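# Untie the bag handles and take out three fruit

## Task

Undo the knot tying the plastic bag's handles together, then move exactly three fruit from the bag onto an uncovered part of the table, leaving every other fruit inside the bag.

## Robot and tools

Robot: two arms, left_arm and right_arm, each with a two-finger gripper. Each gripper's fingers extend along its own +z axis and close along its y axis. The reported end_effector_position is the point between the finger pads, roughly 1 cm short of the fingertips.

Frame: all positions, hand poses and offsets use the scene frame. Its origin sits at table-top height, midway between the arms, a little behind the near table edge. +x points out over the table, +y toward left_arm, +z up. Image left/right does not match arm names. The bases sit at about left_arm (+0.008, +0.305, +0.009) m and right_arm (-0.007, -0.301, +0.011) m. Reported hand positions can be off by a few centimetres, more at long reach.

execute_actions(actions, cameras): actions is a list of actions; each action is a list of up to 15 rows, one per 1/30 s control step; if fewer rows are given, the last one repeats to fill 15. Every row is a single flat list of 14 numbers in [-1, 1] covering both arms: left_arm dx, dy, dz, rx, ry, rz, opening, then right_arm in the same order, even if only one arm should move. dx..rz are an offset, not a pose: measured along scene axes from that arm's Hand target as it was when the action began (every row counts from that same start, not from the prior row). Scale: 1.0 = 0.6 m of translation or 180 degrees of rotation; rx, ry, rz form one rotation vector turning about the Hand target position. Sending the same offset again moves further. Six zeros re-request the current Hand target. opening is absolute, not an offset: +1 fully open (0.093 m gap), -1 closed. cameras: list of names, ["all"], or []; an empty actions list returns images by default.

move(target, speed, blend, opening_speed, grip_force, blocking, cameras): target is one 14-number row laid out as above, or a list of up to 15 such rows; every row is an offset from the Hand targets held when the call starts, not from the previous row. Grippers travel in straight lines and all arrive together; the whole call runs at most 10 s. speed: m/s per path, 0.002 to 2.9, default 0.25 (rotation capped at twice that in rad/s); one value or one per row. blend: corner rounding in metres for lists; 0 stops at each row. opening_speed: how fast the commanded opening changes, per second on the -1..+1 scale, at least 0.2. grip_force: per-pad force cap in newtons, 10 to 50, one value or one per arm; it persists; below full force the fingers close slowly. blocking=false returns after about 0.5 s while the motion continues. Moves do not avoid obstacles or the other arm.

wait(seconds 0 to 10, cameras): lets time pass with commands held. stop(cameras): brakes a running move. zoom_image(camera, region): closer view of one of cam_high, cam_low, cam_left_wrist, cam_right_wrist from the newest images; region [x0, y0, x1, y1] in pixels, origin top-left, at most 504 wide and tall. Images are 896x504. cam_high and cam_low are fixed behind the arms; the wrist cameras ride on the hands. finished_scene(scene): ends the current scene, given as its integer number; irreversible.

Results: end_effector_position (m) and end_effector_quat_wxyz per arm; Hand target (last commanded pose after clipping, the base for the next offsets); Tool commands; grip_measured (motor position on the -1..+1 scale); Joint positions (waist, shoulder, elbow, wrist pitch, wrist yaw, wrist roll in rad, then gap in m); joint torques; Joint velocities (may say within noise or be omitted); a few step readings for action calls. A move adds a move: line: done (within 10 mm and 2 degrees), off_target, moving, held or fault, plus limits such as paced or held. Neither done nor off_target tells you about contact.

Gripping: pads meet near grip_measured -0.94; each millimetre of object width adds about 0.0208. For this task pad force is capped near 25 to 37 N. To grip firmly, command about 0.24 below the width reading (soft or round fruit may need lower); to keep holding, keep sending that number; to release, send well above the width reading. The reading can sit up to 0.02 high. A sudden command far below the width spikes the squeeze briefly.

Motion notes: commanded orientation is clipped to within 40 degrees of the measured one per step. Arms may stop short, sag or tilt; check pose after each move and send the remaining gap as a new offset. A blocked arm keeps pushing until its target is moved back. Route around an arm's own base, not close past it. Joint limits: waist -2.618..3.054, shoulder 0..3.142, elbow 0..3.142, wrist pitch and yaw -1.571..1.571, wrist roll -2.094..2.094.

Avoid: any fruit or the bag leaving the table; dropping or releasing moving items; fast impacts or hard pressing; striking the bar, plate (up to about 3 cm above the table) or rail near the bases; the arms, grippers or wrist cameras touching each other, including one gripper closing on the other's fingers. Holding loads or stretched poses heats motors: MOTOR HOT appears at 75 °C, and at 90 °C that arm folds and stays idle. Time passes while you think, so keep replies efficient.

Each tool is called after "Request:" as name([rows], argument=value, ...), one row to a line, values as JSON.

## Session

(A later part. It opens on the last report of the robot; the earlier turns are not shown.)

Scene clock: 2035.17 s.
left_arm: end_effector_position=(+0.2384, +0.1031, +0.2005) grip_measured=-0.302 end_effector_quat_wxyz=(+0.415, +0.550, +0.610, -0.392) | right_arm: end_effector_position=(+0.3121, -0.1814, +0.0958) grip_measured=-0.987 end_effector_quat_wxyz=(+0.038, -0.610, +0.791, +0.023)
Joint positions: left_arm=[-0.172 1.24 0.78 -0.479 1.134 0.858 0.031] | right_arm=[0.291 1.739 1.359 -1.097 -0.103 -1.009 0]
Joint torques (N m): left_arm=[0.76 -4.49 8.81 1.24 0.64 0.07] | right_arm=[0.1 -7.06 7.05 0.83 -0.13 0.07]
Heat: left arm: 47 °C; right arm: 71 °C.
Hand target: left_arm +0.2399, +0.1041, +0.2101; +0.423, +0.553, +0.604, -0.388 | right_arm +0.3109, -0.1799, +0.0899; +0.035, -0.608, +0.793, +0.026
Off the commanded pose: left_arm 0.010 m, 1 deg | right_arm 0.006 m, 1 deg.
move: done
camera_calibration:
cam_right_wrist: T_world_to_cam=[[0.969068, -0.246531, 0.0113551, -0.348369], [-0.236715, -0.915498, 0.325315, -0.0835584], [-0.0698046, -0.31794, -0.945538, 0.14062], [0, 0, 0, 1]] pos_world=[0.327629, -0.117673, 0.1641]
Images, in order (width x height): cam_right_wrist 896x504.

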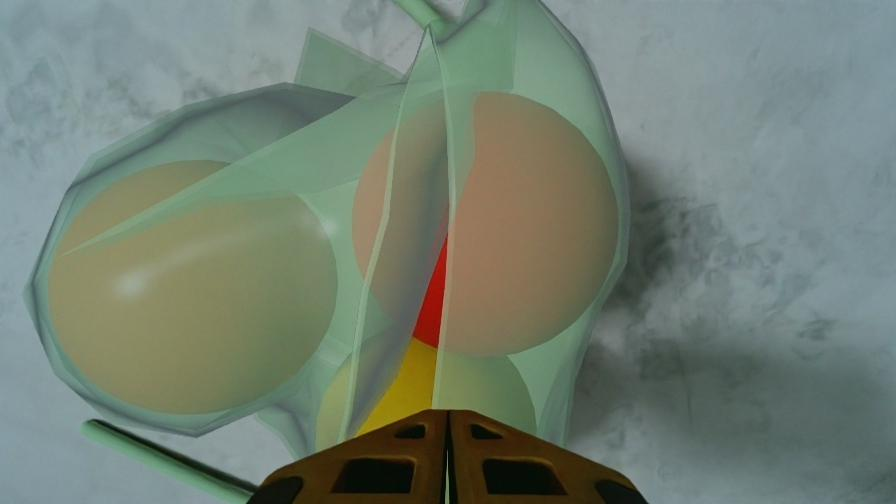

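Request:
move([
  [0,0,0,0,0,0,-0.3,-0.015,0.002,-0.005,0,0,0,-1],
  [0,0,0,0,0,0,-0.3,-0.015,0.002,-0.05,0,0,0,-1],
], speed=0.06, cameras=["cam_right_wrist"])

Request:
zoom_image(camera="cam_right_wrist", region=[250, 200, 650, 500])

Scene clock: 2049.30 s.
left_arm: end_effector_position=(+0.2384, +0.1031, +0.2005) grip_measured=-0.302 end_effector_quat_wxyz=(+0.415, +0.550, +0.610, -0.392) | right_arm: end_effector_position=(+0.3045, -0.1790, +0.0664) grip_measured=-0.987 end_effector_quat_wxyz=(+0.040, -0.610, +0.791, +0.023)
Joint positions: left_arm=[-0.172 1.24 0.78 -0.479 1.134 0.858 0.031] | right_arm=[0.308 1.739 1.239 -0.973 -0.103 -0.994 0]
Joint torques (N m): left_arm=[0.77 -4.46 8.84 1.22 0.66 0.08] | right_arm=[0.12 -7.13 6.52 0.86 -0.12 0.07]
Heat: left arm: 47 °C; right arm: 67 °C.
Hand target: left_arm +0.2399, +0.1041, +0.2101; +0.423, +0.553, +0.604, -0.388 | right_arm +0.3018, -0.1787, +0.0599; +0.035, -0.608, +0.793, +0.026
Off the commanded pose: left_arm 0.010 m, 1 deg | right_arm 0.007 m, 1 deg.
move: done
camera_calibration:
cam_right_wrist: T_world_to_cam=[[0.969375, -0.245275, 0.0123536, -0.340122], [-0.236012, -0.916495, 0.323009, -0.073862], [-0.0679041, -0.316032, -0.946315, 0.112792], [0, 0, 0, 1]] pos_world=[0.319932, -0.115472, 0.134797]
Images, in order (width x height): cam_right_wrist 896x504.

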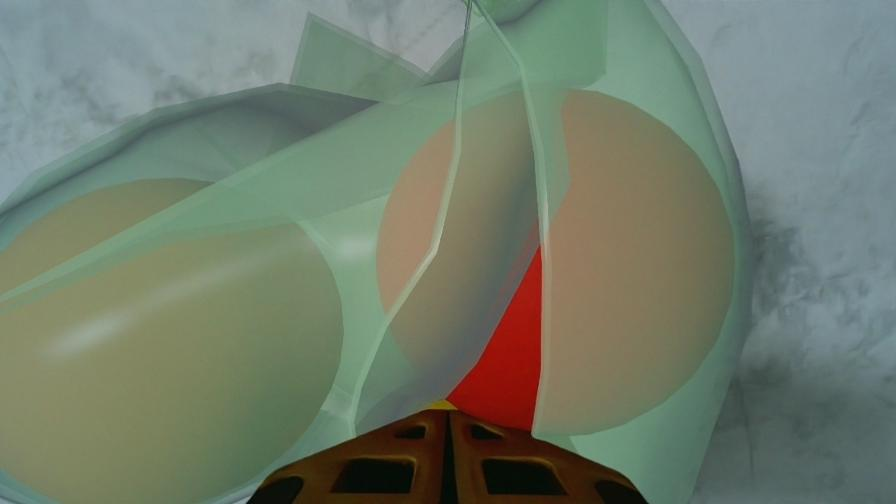

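Scaled by 1.260 from the camera's 896x504 image, which has a finer 1280x720 frame.

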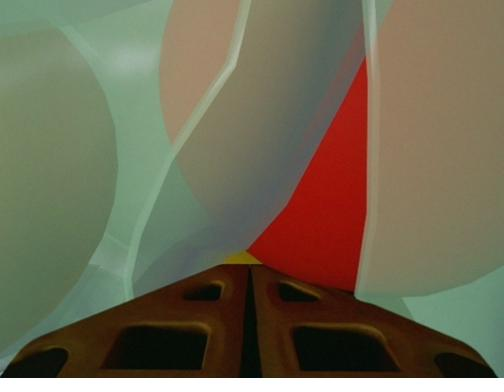

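Request:
move([
  [0,0,0,0,0,0,-0.3,0.04,-0.01,0.0,0,0,0,-1],
  [0,0,0,0,0,0,-0.3,0.085,-0.02,0.0,0,0,0,-1],
], speed=0.06, blend=0.01, cameras=["cam_right_wrist"])

Request:
zoom_image(camera="cam_right_wrist", region=[150, 100, 650, 500])

Scene clock: 2062.53 s.
left_arm: end_effector_position=(+0.2384, +0.1031, +0.2005) grip_measured=-0.302 end_effector_quat_wxyz=(+0.415, +0.550, +0.610, -0.392) | right_arm: end_effector_position=(+0.3500, -0.1892, +0.0583) grip_measured=-0.987 end_effector_quat_wxyz=(+0.038, -0.609, +0.792, +0.021)
Joint positions: left_arm=[-0.172 1.24 0.78 -0.479 1.134 0.858 0.031] | right_arm=[0.244 1.898 1.412 -0.993 -0.103 -1.054 0]
Joint torques (N m): left_arm=[0.77 -4.46 8.83 1.23 0.66 0.08] | right_arm=[-0.84 -7.77 11.12 0.44 -0.14 -0.09]
Heat: left arm: 47 °C; right arm: 64 °C.
Hand target: left_arm +0.2399, +0.1041, +0.2101; +0.423, +0.553, +0.604, -0.388 | right_arm +0.3528, -0.1907, +0.0599; +0.035, -0.608, +0.793, +0.026
Off the commanded pose: left_arm 0.010 m, 1 deg | right_arm 0.004 m, 1 deg.
move: done
camera_calibration:
cam_right_wrist: T_world_to_cam=[[0.968431, -0.248861, 0.0145081, -0.386997], [-0.239716, -0.913715, 0.328119, -0.0683178], [-0.0683996, -0.321238, -0.944525, 0.104151], [0, 0, 0, 1]] pos_world=[0.365527, -0.125274, 0.126405]
Images, in order (width x height): cam_right_wrist 896x504.

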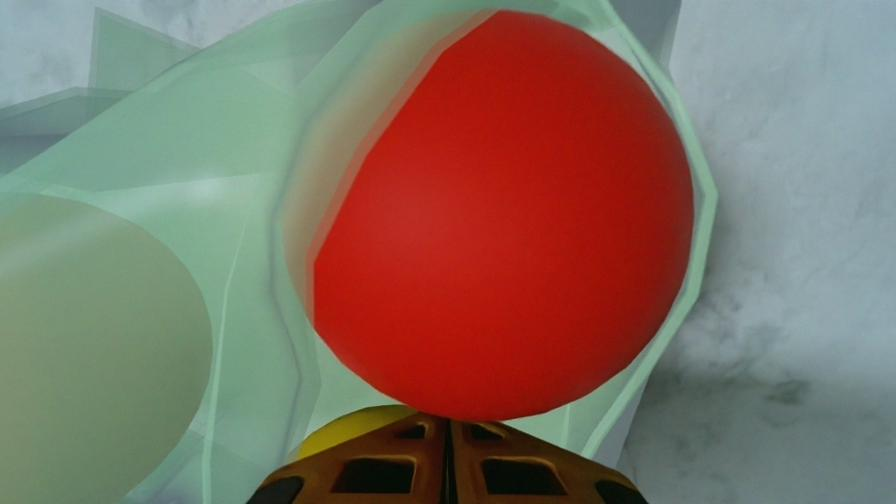

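Scaled by 1.008 from the camera's 896x504 image, which has a finer 1280x720 frame.

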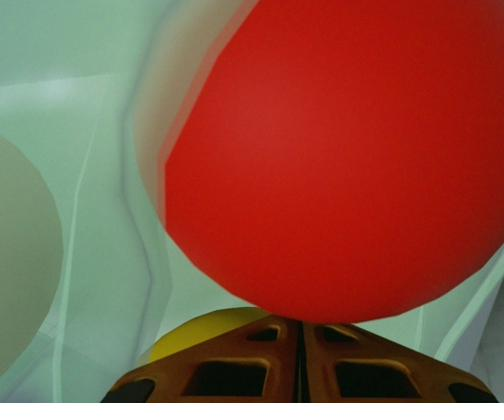

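Request:
move([
  [0,0,0,0,0,0,-0.3,-0.05,-0.01,0.16,0,0,0,-1],
], speed=0.12, cameras=["cam_right_wrist","cam_low","cam_high"])

Request:
zoom_image(camera="cam_high", region=[340, 130, 520, 290])

Scene clock: 2070.87 s.
left_arm: end_effector_position=(+0.2384, +0.1031, +0.2005) grip_measured=-0.302 end_effector_quat_wxyz=(+0.415, +0.550, +0.610, -0.392) | right_arm: end_effector_position=(+0.3221, -0.1950, +0.1393) grip_measured=-0.987 end_effector_quat_wxyz=(+0.018, -0.609, +0.793, +0.029)
Joint positions: left_arm=[-0.172 1.24 0.78 -0.479 1.134 0.858 0.031] | right_arm=[0.24 1.788 1.593 -1.329 -0.103 -1.06 0]
Joint torques (N m): left_arm=[0.8 -4.52 8.8 1.23 0.64 0.08] | right_arm=[-1.06 -11.06 10.93 0.31 -0.17 -0.09]
Heat: left arm: 47 °C; right arm: 65 °C.
Hand target: left_arm +0.2399, +0.1041, +0.2101; +0.423, +0.553, +0.604, -0.388 | right_arm +0.3228, -0.1967, +0.1560; +0.035, -0.608, +0.793, +0.026
Off the commanded pose: left_arm 0.010 m, 1 deg | right_arm 0.017 m, 2 deg.
move: off_target (right_arm)
camera_calibration:
cam_right_wrist: T_world_to_cam=[[0.968292, -0.248673, -0.0239426, -0.357177], [-0.225072, -0.909934, 0.348372, -0.113647], [-0.108417, -0.331937, -0.93705, 0.186637], [0, 0, 0, 1]] pos_world=[0.340507, -0.130279, 0.205928]
Images, in order (width x height): cam_high 896x504, cam_low 896x504, cam_right_wrist 896x504.

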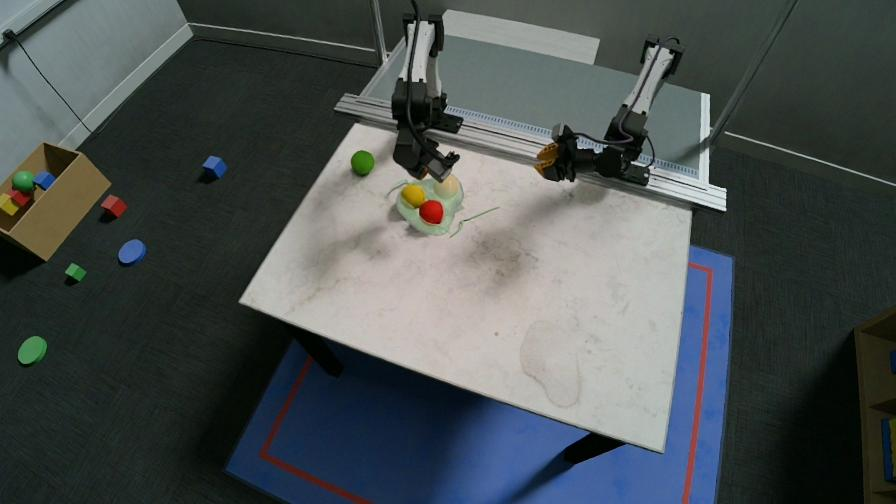

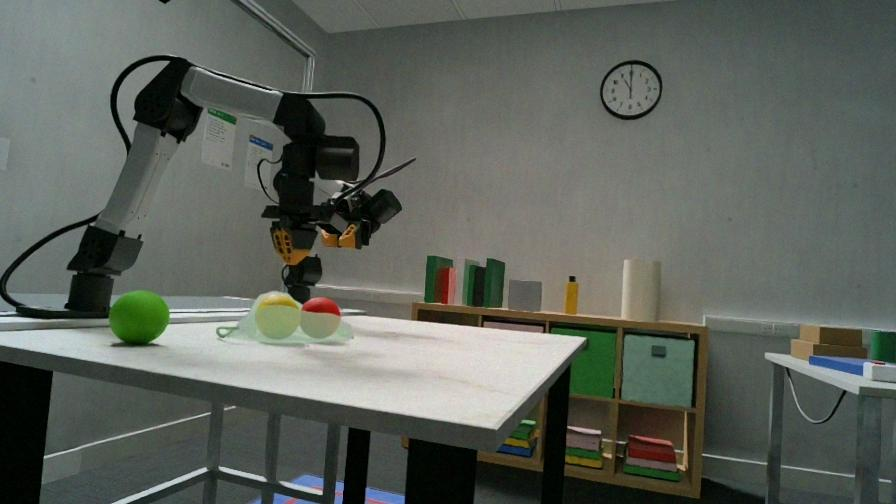

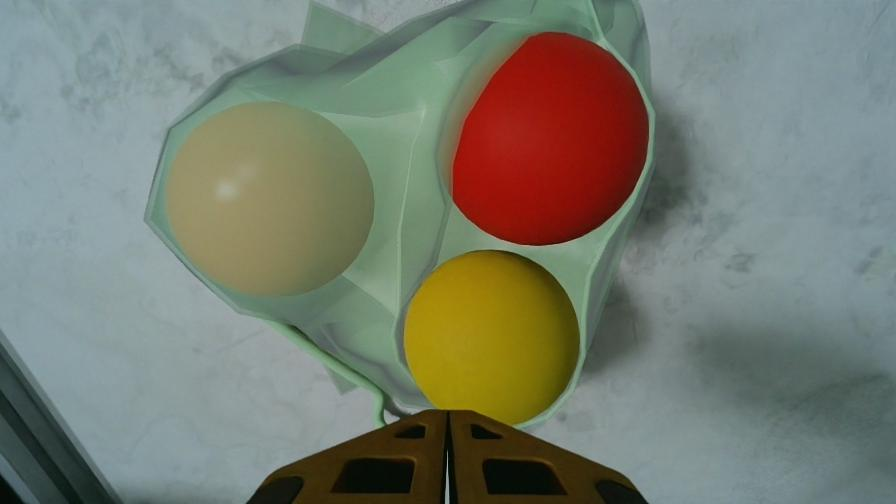

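Scaled by 2.800 from the camera's 896x504 image, which has a finer 1280x720 frame.

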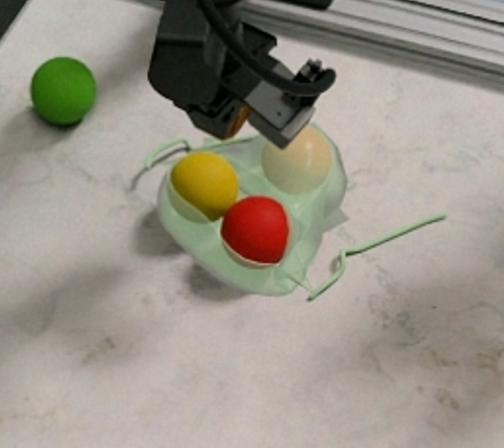

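Request:
move([
  [0.1,-0.1,-0.02,0,0,0,-0.3,-0.15,-0.1,0.06,0,0,0,-1],
], speed=0.2, cameras=["cam_left_wrist","cam_right_wrist","cam_low"])

Request:
zoom_image(camera="cam_low", region=[200, 270, 370, 360])

Request:
zoom_image(camera="cam_left_wrist", region=[100, 50, 600, 400])

Scene clock: 2100.53 s.
left_arm: end_effector_position=(+0.2928, +0.0469, +0.1957) grip_measured=-0.302 end_effector_quat_wxyz=(+0.420, +0.554, +0.601, -0.394) | right_arm: end_effector_position=(+0.2425, -0.2557, +0.1925) grip_measured=-0.987 end_effector_quat_wxyz=(+0.041, -0.609, +0.792, +0.016)
Joint positions: left_arm=[-0.323 1.494 0.905 -0.129 1.045 0.629 0.031] | right_arm=[0.067 1.424 1.406 -1.473 -0.113 -1.23 0]
Joint torques (N m): left_arm=[-0.1 -4.45 8.8 1.77 0.31 -0.12] | right_arm=[-0.66 -6.3 6.42 0.37 -0.26 -0.08]
Heat: left arm: 47 °C; right arm: 64 °C.
Hand target: left_arm +0.2998, +0.0441, +0.1982; +0.423, +0.553, +0.604, -0.388 | right_arm +0.2328, -0.2567, +0.1919; +0.035, -0.608, +0.793, +0.026
Off the commanded pose: left_arm 0.008 m, 1 deg | right_arm 0.010 m, 1 deg.
move: done
camera_calibration:
cam_left_wrist: T_world_to_cam=[[-0.997663, -0.0681488, 0.00491311, 0.293544], [-0.0511126, 0.696675, -0.715564, 0.162048], [0.045342, -0.714143, -0.69853, 0.245877], [0, 0, 0, 1]] pos_world=[0.289992, 0.0827014, 0.286266]
cam_right_wrist: T_world_to_cam=[[0.968063, -0.249516, 0.0243969, -0.303435], [-0.24342, -0.912182, 0.329652, -0.197817], [-0.0599989, -0.325063, -0.943787, 0.19898], [0, 0, 0, 1]] pos_world=[0.257531, -0.191476, 0.260409]
Images, in order (width x height): cam_low 896x504, cam_left_wrist 896x504, cam_right_wrist 896x504.

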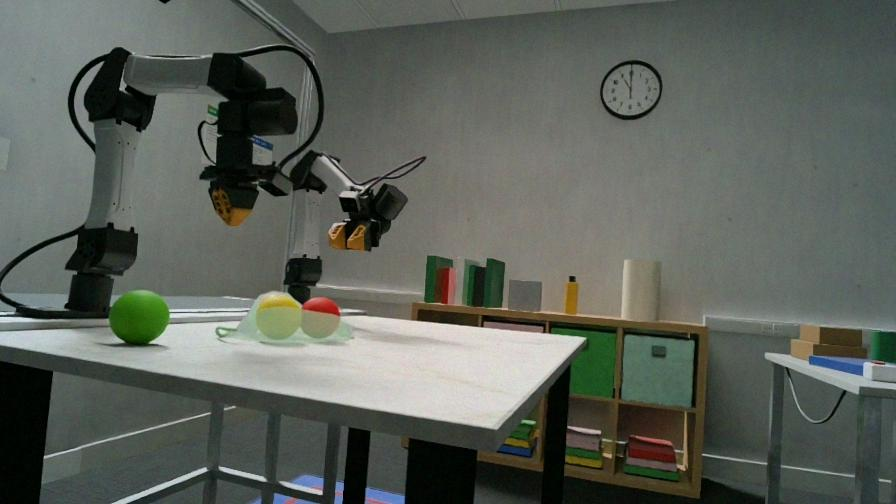

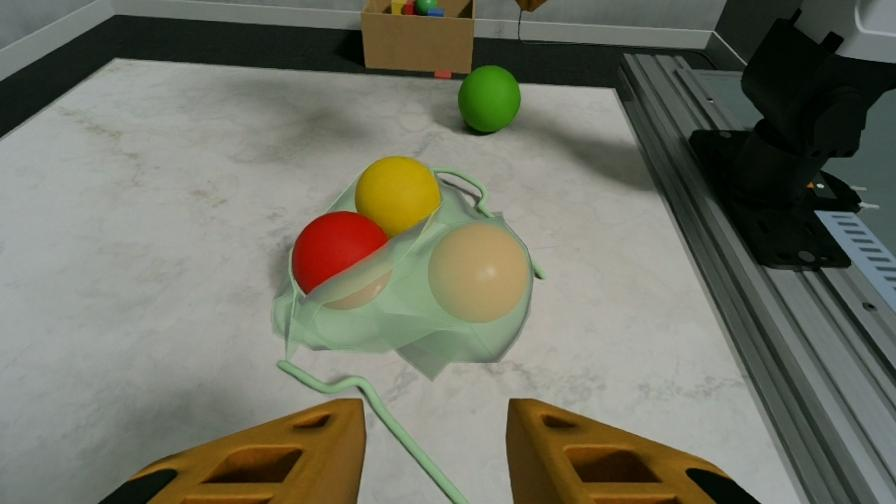

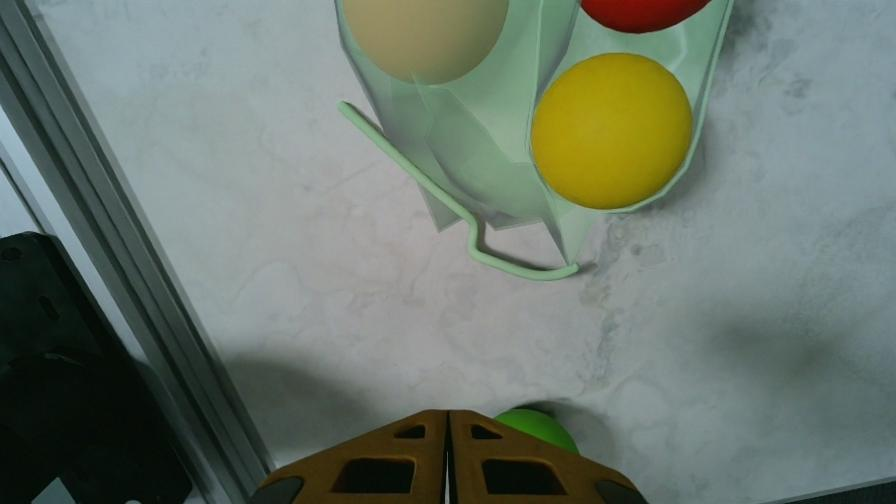

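Scaled by 2.965 from the camera's 896x504 image, which has a finer 1280x720 frame.

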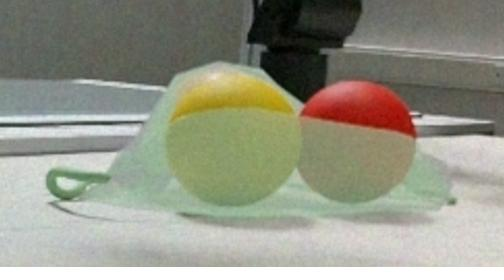

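Scaled by 1.008 from the camera's 896x504 image, which has a finer 1280x720 frame.

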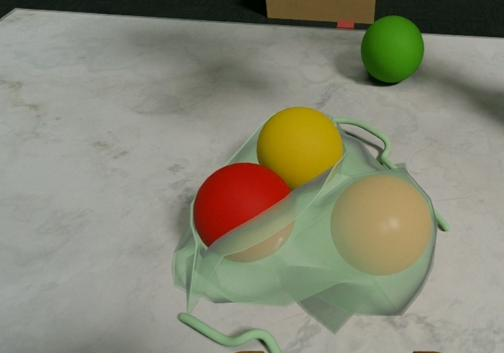

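Request:
move([
  [0,0,0,0,0,0,-0.3,0.228,0.1675,-0.08,0,0,-0.5556,0.35],
], speed=0.25, cameras=["cam_right_wrist"])

Scene clock: 2160.60 s.
left_arm: end_effector_position=(+0.2929, +0.0469, +0.1958) grip_measured=-0.302 end_effector_quat_wxyz=(+0.420, +0.554, +0.601, -0.394) | right_arm: end_effector_position=(+0.3678, -0.1556, +0.1423) grip_measured=+0.349 end_effector_quat_wxyz=(+0.043, +0.213, +0.976, -0.001)
Joint positions: left_arm=[-0.323 1.494 0.905 -0.128 1.045 0.628 0.031] | right_arm=[0.359 1.956 1.834 -1.339 0.017 0.798 0.062]
Joint torques (N m): left_arm=[-0.14 -4.42 8.87 1.79 0.31 -0.13] | right_arm=[-0.01 -8.28 11.55 0.51 0.22 0.1]
Heat: left arm: 46 °C; right arm: 62 °C.
Hand target: left_arm +0.2998, +0.0441, +0.1982; +0.423, +0.553, +0.604, -0.388 | right_arm +0.3696, -0.1562, +0.1440; +0.042, +0.216, +0.975, -0.010
Off the commanded pose: left_arm 0.008 m, 1 deg | right_arm 0.002 m, 1 deg.
move: done
camera_calibration:
cam_right_wrist: T_world_to_cam=[[-0.408082, -0.912796, -0.0165384, 0.0102587], [-0.864013, 0.380295, 0.329935, 0.369817], [-0.294874, 0.14893, -0.943859, 0.351904], [0, 0, 0, 1]] pos_world=[0.42748, -0.183684, 0.210302]
Images, in order (width x height): cam_right_wrist 896x504.

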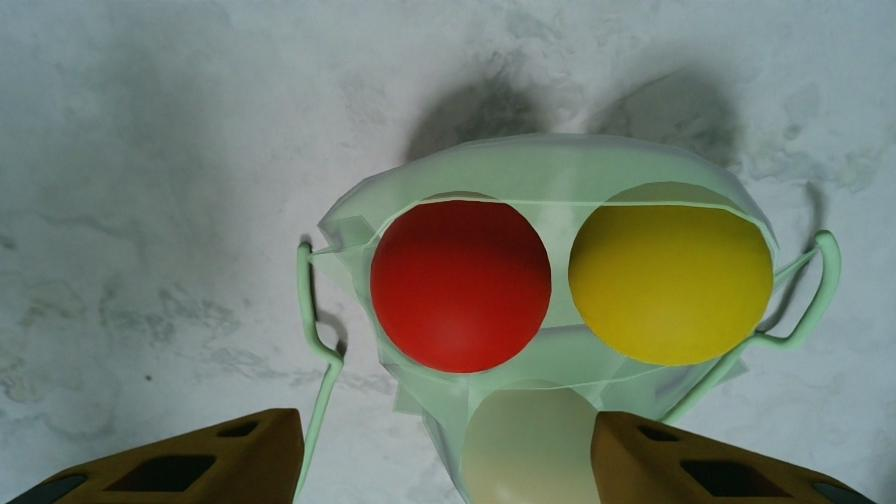

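Request:
move([
  [0,0,0,0,0,0,-0.3,-0.012,0.0,-0.085,0,0,0,0.35],
], speed=0.12, cameras=["cam_right_wrist"])

Scene clock: 2206.27 s.
left_arm: end_effector_position=(+0.2929, +0.0469, +0.1958) grip_measured=-0.302 end_effector_quat_wxyz=(+0.420, +0.554, +0.601, -0.394) | right_arm: end_effector_position=(+0.3626, -0.1549, +0.0941) grip_measured=+0.349 end_effector_quat_wxyz=(+0.036, +0.214, +0.976, -0.005)
Joint positions: left_arm=[-0.323 1.494 0.905 -0.128 1.045 0.628 0.031] | right_arm=[0.369 1.956 1.644 -1.164 0.018 0.81 0.062]
Joint torques (N m): left_arm=[-0.1 -4.49 8.79 1.79 0.32 -0.13] | right_arm=[0.16 -10.52 6.9 0.81 0.23 0.09]
Heat: left arm: 46 °C; right arm: 63 °C.
Hand target: left_arm +0.2998, +0.0441, +0.1982; +0.423, +0.553, +0.604, -0.388 | right_arm +0.3624, -0.1563, +0.0929; +0.042, +0.217, +0.975, -0.010
Off the commanded pose: left_arm 0.008 m, 1 deg | right_arm 0.002 m, 1 deg.
move: done
camera_calibration:
cam_right_wrist: T_world_to_cam=[[-0.409788, -0.912163, -0.00564579, 0.00768384], [-0.85858, 0.383611, 0.340122, 0.378541], [-0.308081, 0.144225, -0.940365, 0.308418], [0, 0, 0, 1]] pos_world=[0.423174, -0.182685, 0.161319]
Images, in order (width x height): cam_right_wrist 896x504.

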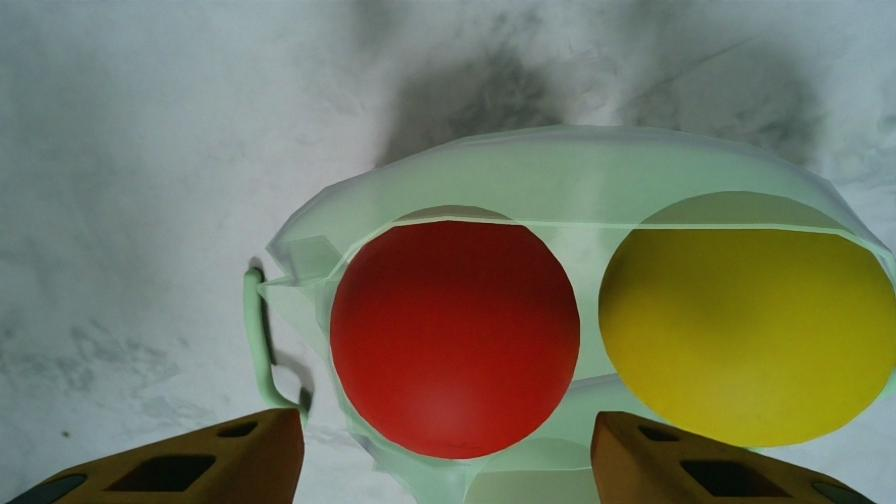

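Request:
move([
  [0,0,0,0,0,0,-0.3,-0.01,-0.003,-0.02,0,0,0,0.474],
  [0,0,0,0,0,0,-0.3,-0.01,-0.003,-0.06,0,0,0,0.474],
], speed=0.06, cameras=["cam_right_wrist"])

Scene clock: 2225.33 s.
left_arm: end_effector_position=(+0.2929, +0.0469, +0.1958) grip_measured=-0.302 end_effector_quat_wxyz=(+0.420, +0.554, +0.601, -0.394) | right_arm: end_effector_position=(+0.3577, -0.1566, +0.0602) grip_measured=+0.473 end_effector_quat_wxyz=(+0.039, +0.214, +0.976, -0.005)
Joint positions: left_arm=[-0.323 1.494 0.905 -0.128 1.045 0.628 0.031] | right_arm=[0.374 1.956 1.508 -1.024 0.022 0.814 0.068]
Joint torques (N m): left_arm=[-0.09 -4.52 8.77 1.79 0.31 -0.11] | right_arm=[0.05 -10.14 6.34 0.87 0.19 0.08]
Heat: left arm: 46 °C; right arm: 62 °C.
Hand target: left_arm +0.2998, +0.0441, +0.1982; +0.423, +0.553, +0.604, -0.388 | right_arm +0.3564, -0.1581, +0.0569; +0.042, +0.216, +0.975, -0.010
Off the commanded pose: left_arm 0.008 m, 1 deg | right_arm 0.004 m, 1 deg.
move: done
camera_calibration:
cam_right_wrist: T_world_to_cam=[[-0.409154, -0.912445, -0.0060983, 0.0036445], [-0.86048, 0.383611, 0.335286, 0.387501], [-0.30359, 0.142431, -0.942097, 0.273552], [0, 0, 0, 1]] pos_world=[0.417976, -0.184286, 0.127812]
Images, in order (width x height): cam_right_wrist 896x504.

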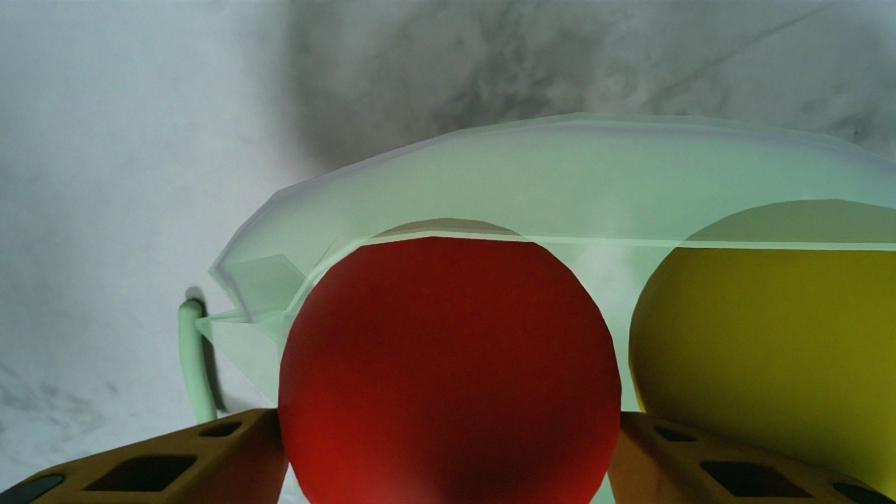

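Request:
move([
  [0,0,0,0,0,0,-0.3,-0.0,-0.0,-0.042,0,0,0,0.474],
], speed=0.05, cameras=["cam_right_wrist","cam_left_wrist"])

Scene clock: 2239.03 s.
left_arm: end_effector_position=(+0.2929, +0.0469, +0.1958) grip_measured=-0.302 end_effector_quat_wxyz=(+0.420, +0.554, +0.601, -0.394) | right_arm: end_effector_position=(+0.3624, -0.1532, +0.0487) grip_measured=+0.474 end_effector_quat_wxyz=(+0.054, +0.213, +0.976, +0.005)
Joint positions: left_arm=[-0.323 1.494 0.905 -0.128 1.045 0.628 0.031] | right_arm=[0.379 1.956 1.457 -0.936 0.022 0.817 0.068]
Joint torques (N m): left_arm=[-0.09 -4.45 8.8 1.79 0.31 -0.12] | right_arm=[-0.18 -7.69 5.08 1.06 0.2 0.1]
Heat: left arm: 46 °C; right arm: 61 °C.
Hand target: left_arm +0.2998, +0.0441, +0.1982; +0.423, +0.553, +0.604, -0.388 | right_arm +0.3564, -0.1580, +0.0317; +0.042, +0.217, +0.975, -0.010
Off the commanded pose: left_arm 0.008 m, 1 deg | right_arm 0.019 m, 2 deg.
move: off_target (right_arm)
camera_calibration:
cam_left_wrist: T_world_to_cam=[[-0.997629, -0.0686447, 0.0048467, 0.293693], [-0.0514076, 0.696591, -0.715624, 0.162234], [0.0457476, -0.714177, -0.698469, 0.24581], [0, 0, 0, 1]] pos_world=[0.290091, 0.0827016, 0.286365]
cam_right_wrist: T_world_to_cam=[[-0.405675, -0.913422, -0.0329974, 0.0084783], [-0.872806, 0.376413, 0.31068, 0.398688], [-0.271362, 0.154835, -0.949941, 0.254181], [0, 0, 0, 1]] pos_world=[0.420392, -0.181683, 0.117872]
Images, in order (width x height): cam_left_wrist 896x504, cam_right_wrist 896x504.

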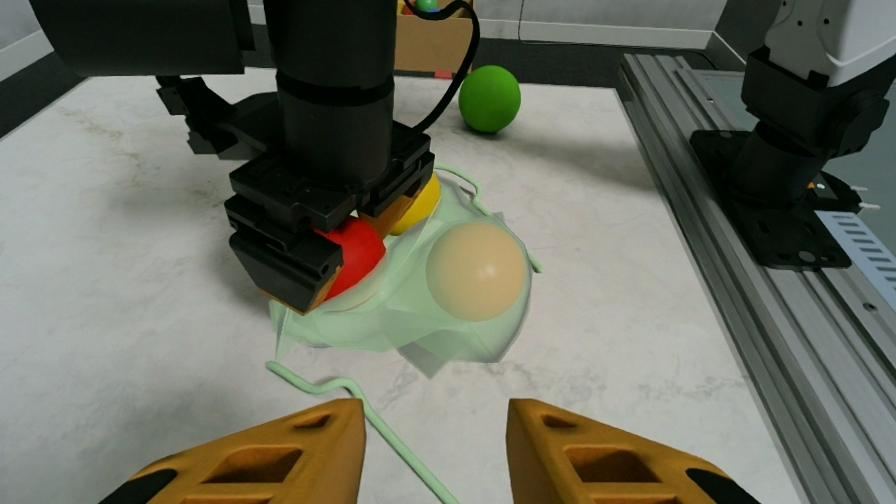

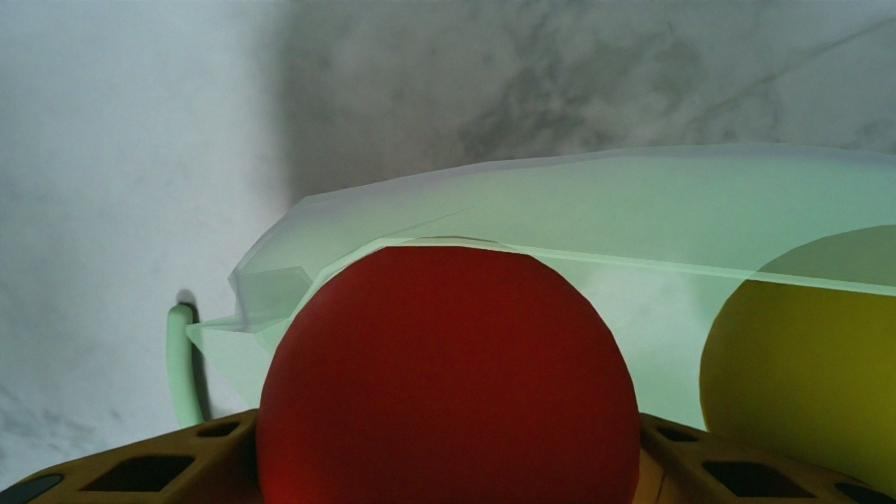

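Request:
move([
  [0,0,0,0,0,0,-0.3,-0.0,-0.0,0.008,0,0,0,0.56],
  [0,0,0,0,0,0,-0.3,-0.0,-0.0,-0.005,0,0,0,0.56],
], speed=0.05, opening_speed=0.5, cameras=["cam_right_wrist","cam_low"])

Scene clock: 2247.33 s.
left_arm: end_effector_position=(+0.2929, +0.0469, +0.1958) grip_measured=-0.302 end_effector_quat_wxyz=(+0.420, +0.554, +0.601, -0.394) | right_arm: end_effector_position=(+0.3593, -0.1548, +0.0391) grip_measured=+0.559 end_effector_quat_wxyz=(+0.048, +0.213, +0.976, +0.001)
Joint positions: left_arm=[-0.323 1.494 0.905 -0.128 1.045 0.628 0.031] | right_arm=[0.379 1.967 1.435 -0.918 0.023 0.817 0.072]
Joint torques (N m): left_arm=[-0.1 -4.51 8.79 1.78 0.32 -0.12] | right_arm=[-0.21 -8.24 6.63 0.92 0.21 0.11]
Heat: left arm: 46 °C; right arm: 60 °C.
Hand target: left_arm +0.2998, +0.0441, +0.1982; +0.423, +0.553, +0.604, -0.388 | right_arm +0.3563, -0.1581, +0.0287; +0.042, +0.216, +0.975, -0.010
Off the commanded pose: left_arm 0.008 m, 1 deg | right_arm 0.011 m, 1 deg.
move: off_target (right_arm)
camera_calibration:
cam_right_wrist: T_world_to_cam=[[-0.406494, -0.913387, -0.0220534, 0.00531895], [-0.868336, 0.378712, 0.320265, 0.397898], [-0.284174, 0.149336, -0.947071, 0.248136], [0, 0, 0, 1]] pos_world=[0.418185, -0.182886, 0.107687]
Images, in order (width x height): cam_low 896x504, cam_right_wrist 896x504.

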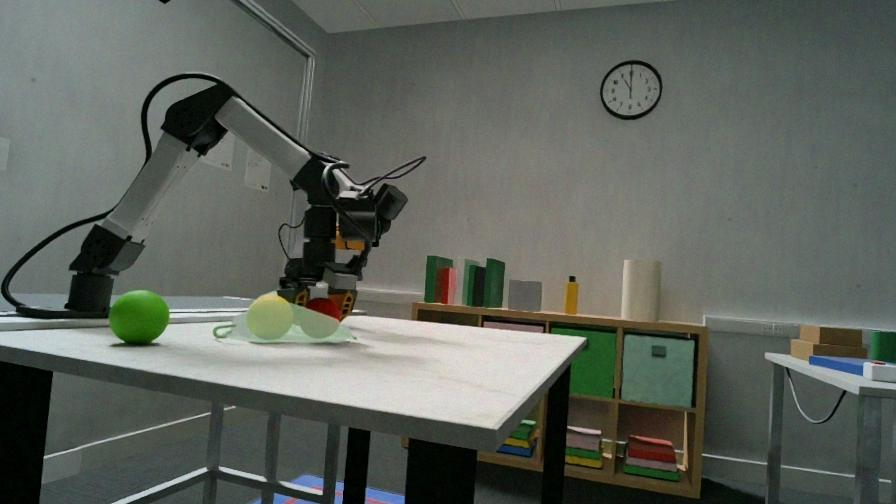

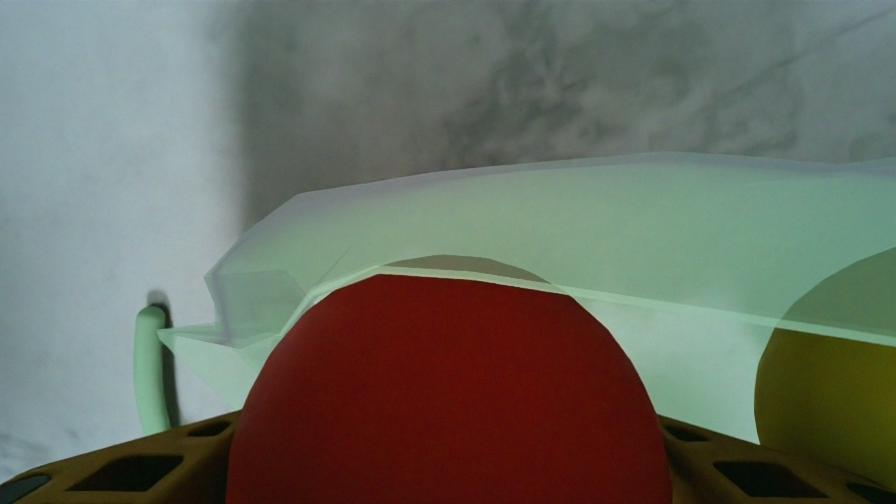

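Request:
move([
  [0,0,0,0,0,0,-0.3,-0.0,-0.0,0.012,0,0,0,0.15],
], speed=0.05, opening_speed=0.5)

Request:
move([
  [0,0,0,0,0,0,-0.3,0,0,0.05,0,0,0,0.15],
  [0,0,0,0,0,0,-0.3,-0.0,-0.0,0.16,0,0,0,0.15],
], speed=0.08, blend=0.02, cameras=["all"])

Scene clock: 2257.40 s.
left_arm: end_effector_position=(+0.2929, +0.0469, +0.1958) grip_measured=-0.302 end_effector_quat_wxyz=(+0.420, +0.554, +0.601, -0.394) | right_arm: end_effector_position=(+0.3594, -0.1548, +0.0391) grip_measured=+0.337 end_effector_quat_wxyz=(+0.048, +0.213, +0.976, +0.001)
Joint positions: left_arm=[-0.323 1.494 0.905 -0.128 1.045 0.628 0.031] | right_arm=[0.379 1.967 1.435 -0.917 0.023 0.817 0.061]
Joint torques (N m): left_arm=[-0.12 -4.41 8.79 1.78 0.31 -0.13] | right_arm=[-0.29 -8.99 8.2 0.61 0.19 0.05]
Heat: left arm: 46 °C; right arm: 59 °C.
Hand target: left_arm +0.2998, +0.0441, +0.1982; +0.423, +0.553, +0.604, -0.388 | right_arm +0.3564, -0.1581, +0.0359; +0.042, +0.216, +0.975, -0.010
Off the commanded pose: left_arm 0.008 m, 1 deg | right_arm 0.006 m, 2 deg.
move: done

Scene clock: 2259.30 s.
left_arm: end_effector_position=(+0.2929, +0.0469, +0.1958) grip_measured=-0.302 end_effector_quat_wxyz=(+0.420, +0.554, +0.601, -0.394) | right_arm: end_effector_position=(+0.3530, -0.1551, +0.1093) grip_measured=+0.337 end_effector_quat_wxyz=(+0.021, +0.213, +0.977, -0.018)
Joint positions: left_arm=[-0.323 1.494 0.905 -0.128 1.045 0.628 0.031] | right_arm=[0.379 1.953 1.703 -1.266 0.023 0.817 0.061]
Joint torques (N m): left_arm=[-0.08 -4.45 8.83 1.79 0.3 -0.13] | right_arm=[-0.75 -13.61 11.41 0.3 0.21 -0.01]
Heat: left arm: 46 °C; right arm: 60 °C.
Hand target: left_arm +0.2998, +0.0441, +0.1982; +0.423, +0.553, +0.604, -0.388 | right_arm +0.3564, -0.1580, +0.1319; +0.042, +0.216, +0.975, -0.010
Off the commanded pose: left_arm 0.008 m, 1 deg | right_arm 0.023 m, 3 deg.
move: off_target (right_arm); blend cut to 0.015 m at target 1
camera_calibration:
cam_left_wrist: T_world_to_cam=[[-0.997629, -0.0686447, 0.0048467, 0.293693], [-0.0514076, 0.696591, -0.715624, 0.162234], [0.0457476, -0.714177, -0.698469, 0.24581], [0, 0, 0, 1]] pos_world=[0.290091, 0.0827016, 0.286365]
cam_right_wrist: T_world_to_cam=[[-0.408212, -0.912511, 0.0261939, -0.000489543], [-0.84644, 0.38909, 0.363521, 0.359174], [-0.341909, 0.126222, -0.931218, 0.327972], [0, 0, 0, 1]] pos_world=[0.415957, -0.181595, 0.174859]

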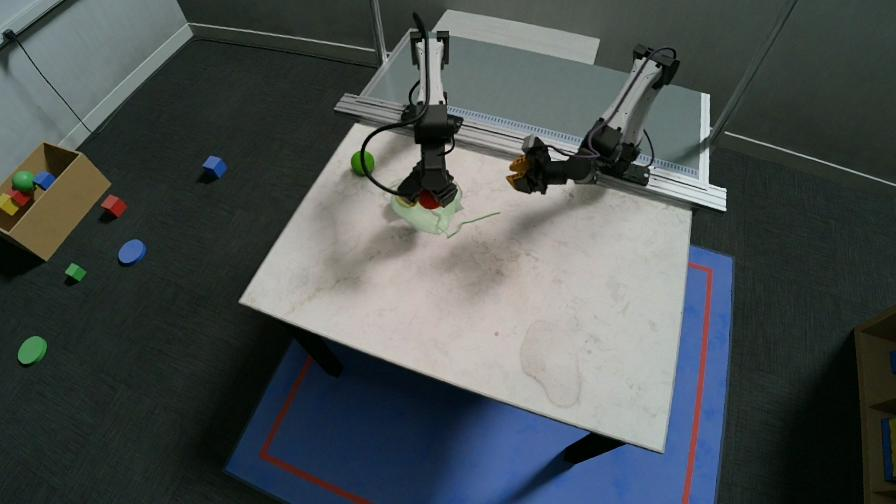

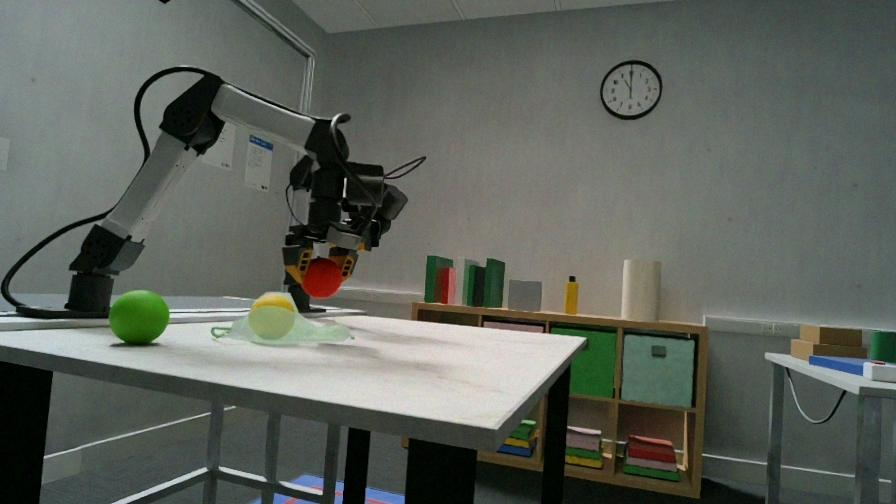

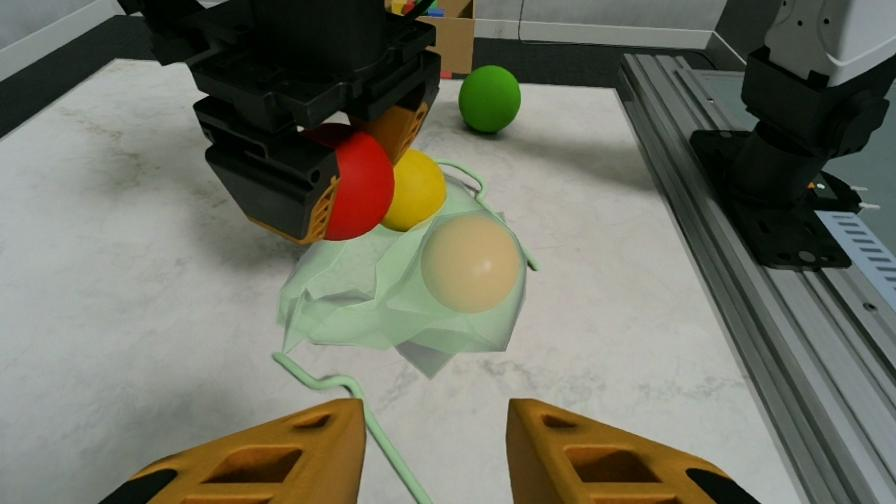

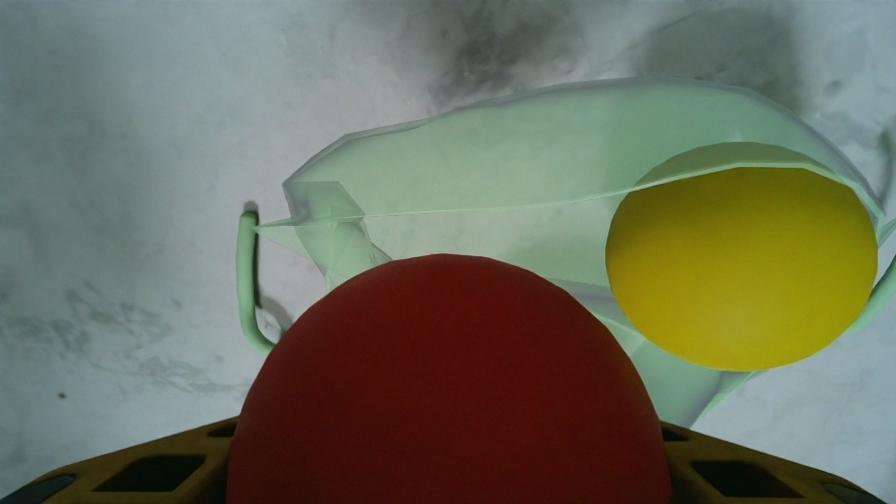

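Request:
move([
  [0,0,0,0,0,0,-0.3,0.02,0,0.08,0,0,0,0.15],
  [0,0,0,0,0,0,-0.3,0.13,-0.3,0.08,0,0,0,0.15],
  [0,0,0,0,0,0,-0.3,0.13,-0.3,-0.145,0,0,0,0.15],
], speed=0.13, blend=[0.02,0.03,0], cameras=["cam_low","cam_high"])

Scene clock: 2275.70 s.
left_arm: end_effector_position=(+0.2929, +0.0469, +0.1958) grip_measured=-0.302 end_effector_quat_wxyz=(+0.420, +0.554, +0.601, -0.394) | right_arm: end_effector_position=(+0.4343, -0.3393, +0.0488) grip_measured=+0.337 end_effector_quat_wxyz=(+0.042, +0.217, +0.975, -0.014)
Joint positions: left_arm=[-0.323 1.494 0.905 -0.128 1.045 0.628 0.031] | right_arm=[-0.102 2.169 1.758 -1.058 -0.007 0.347 0.061]
Joint torques (N m): left_arm=[-0.1 -4.53 8.81 1.78 0.32 -0.12] | right_arm=[-0.2 -11.52 7.02 0.92 -0.04 0.01]
Heat: left arm: 46 °C; right arm: 63 °C.
Hand target: left_arm +0.2998, +0.0441, +0.1982; +0.423, +0.553, +0.604, -0.388 | right_arm +0.4345, -0.3380, +0.0449; +0.042, +0.216, +0.975, -0.010
Off the commanded pose: left_arm 0.008 m, 1 deg | right_arm 0.004 m, 0 deg.
move: done
Images, in order (width x height): cam_high 896x504, cam_low 896x504.

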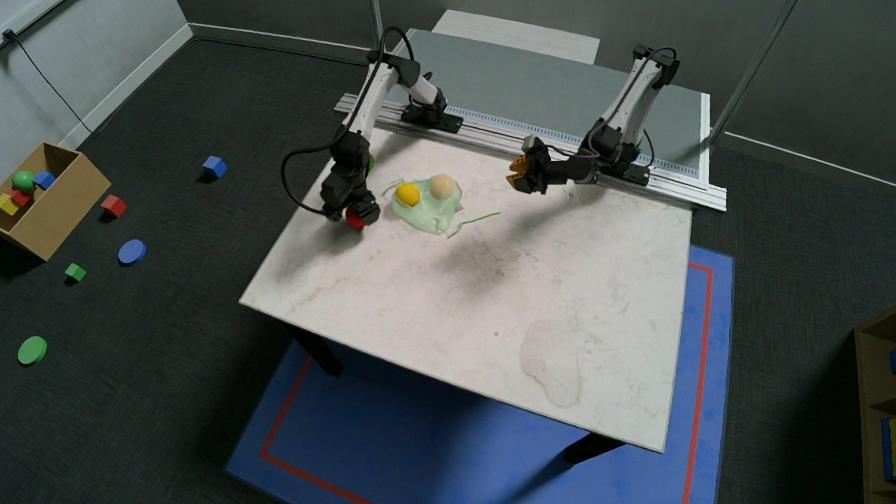

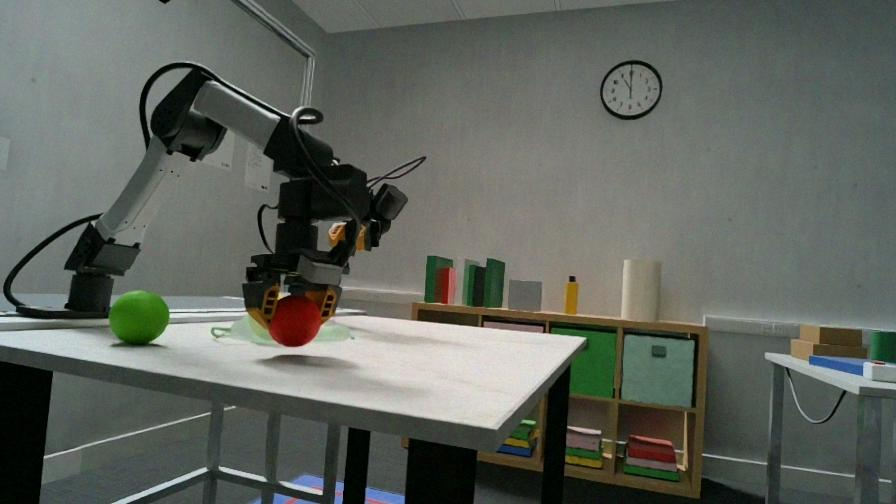

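Request:
move([
  [0,0,0,0,0,0,-0.3,0,0,-0.014,0,0,0,0.15],
], speed=0.04, cameras=["cam_low"])

Request:
zoom_image(camera="cam_low", region=[220, 240, 380, 370])

Scene clock: 2287.87 s.
left_arm: end_effector_position=(+0.2929, +0.0469, +0.1958) grip_measured=-0.302 end_effector_quat_wxyz=(+0.420, +0.554, +0.601, -0.394) | right_arm: end_effector_position=(+0.4351, -0.3396, +0.0437) grip_measured=+0.337 end_effector_quat_wxyz=(+0.046, +0.217, +0.975, -0.013)
Joint positions: left_arm=[-0.323 1.494 0.905 -0.128 1.045 0.628 0.031] | right_arm=[-0.102 2.169 1.736 -1.029 -0.007 0.347 0.061]
Joint torques (N m): left_arm=[-0.06 -4.48 8.79 1.79 0.31 -0.12] | right_arm=[0.05 -10.73 6.94 0.94 0 0.01]
Heat: left arm: 47 °C; right arm: 62 °C.
Hand target: left_arm +0.2998, +0.0441, +0.1982; +0.423, +0.553, +0.604, -0.388 | right_arm +0.4344, -0.3380, +0.0365; +0.042, +0.216, +0.975, -0.010
Off the commanded pose: left_arm 0.008 m, 1 deg | right_arm 0.007 m, 1 deg.
move: done
Images, in order (width x height): cam_low 896x504.

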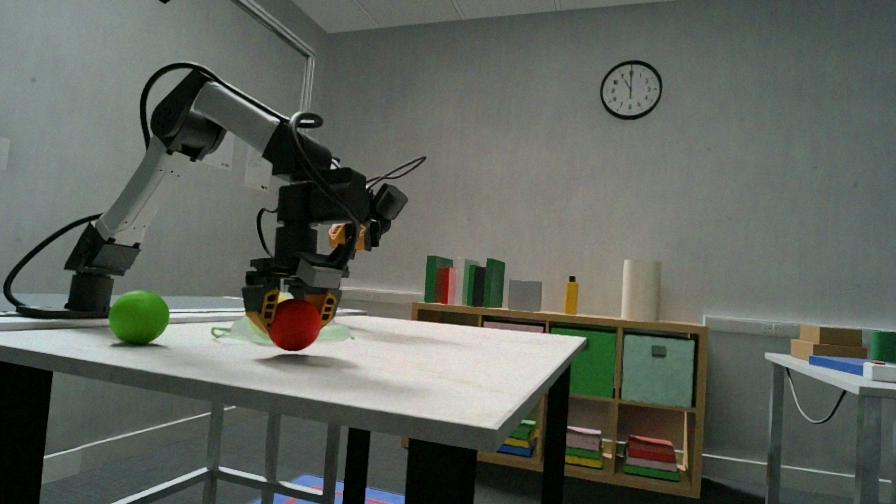

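Scaled by 3.150 from the camera's 896x504 image, which has a finer 1280x720 frame.

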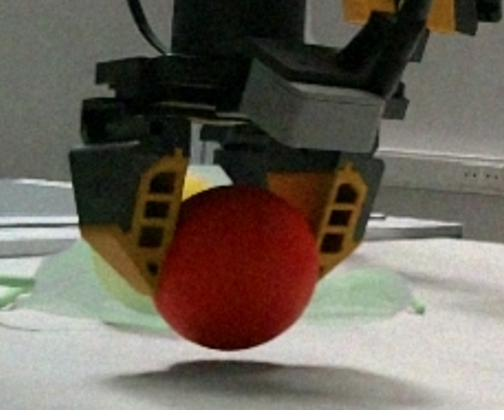

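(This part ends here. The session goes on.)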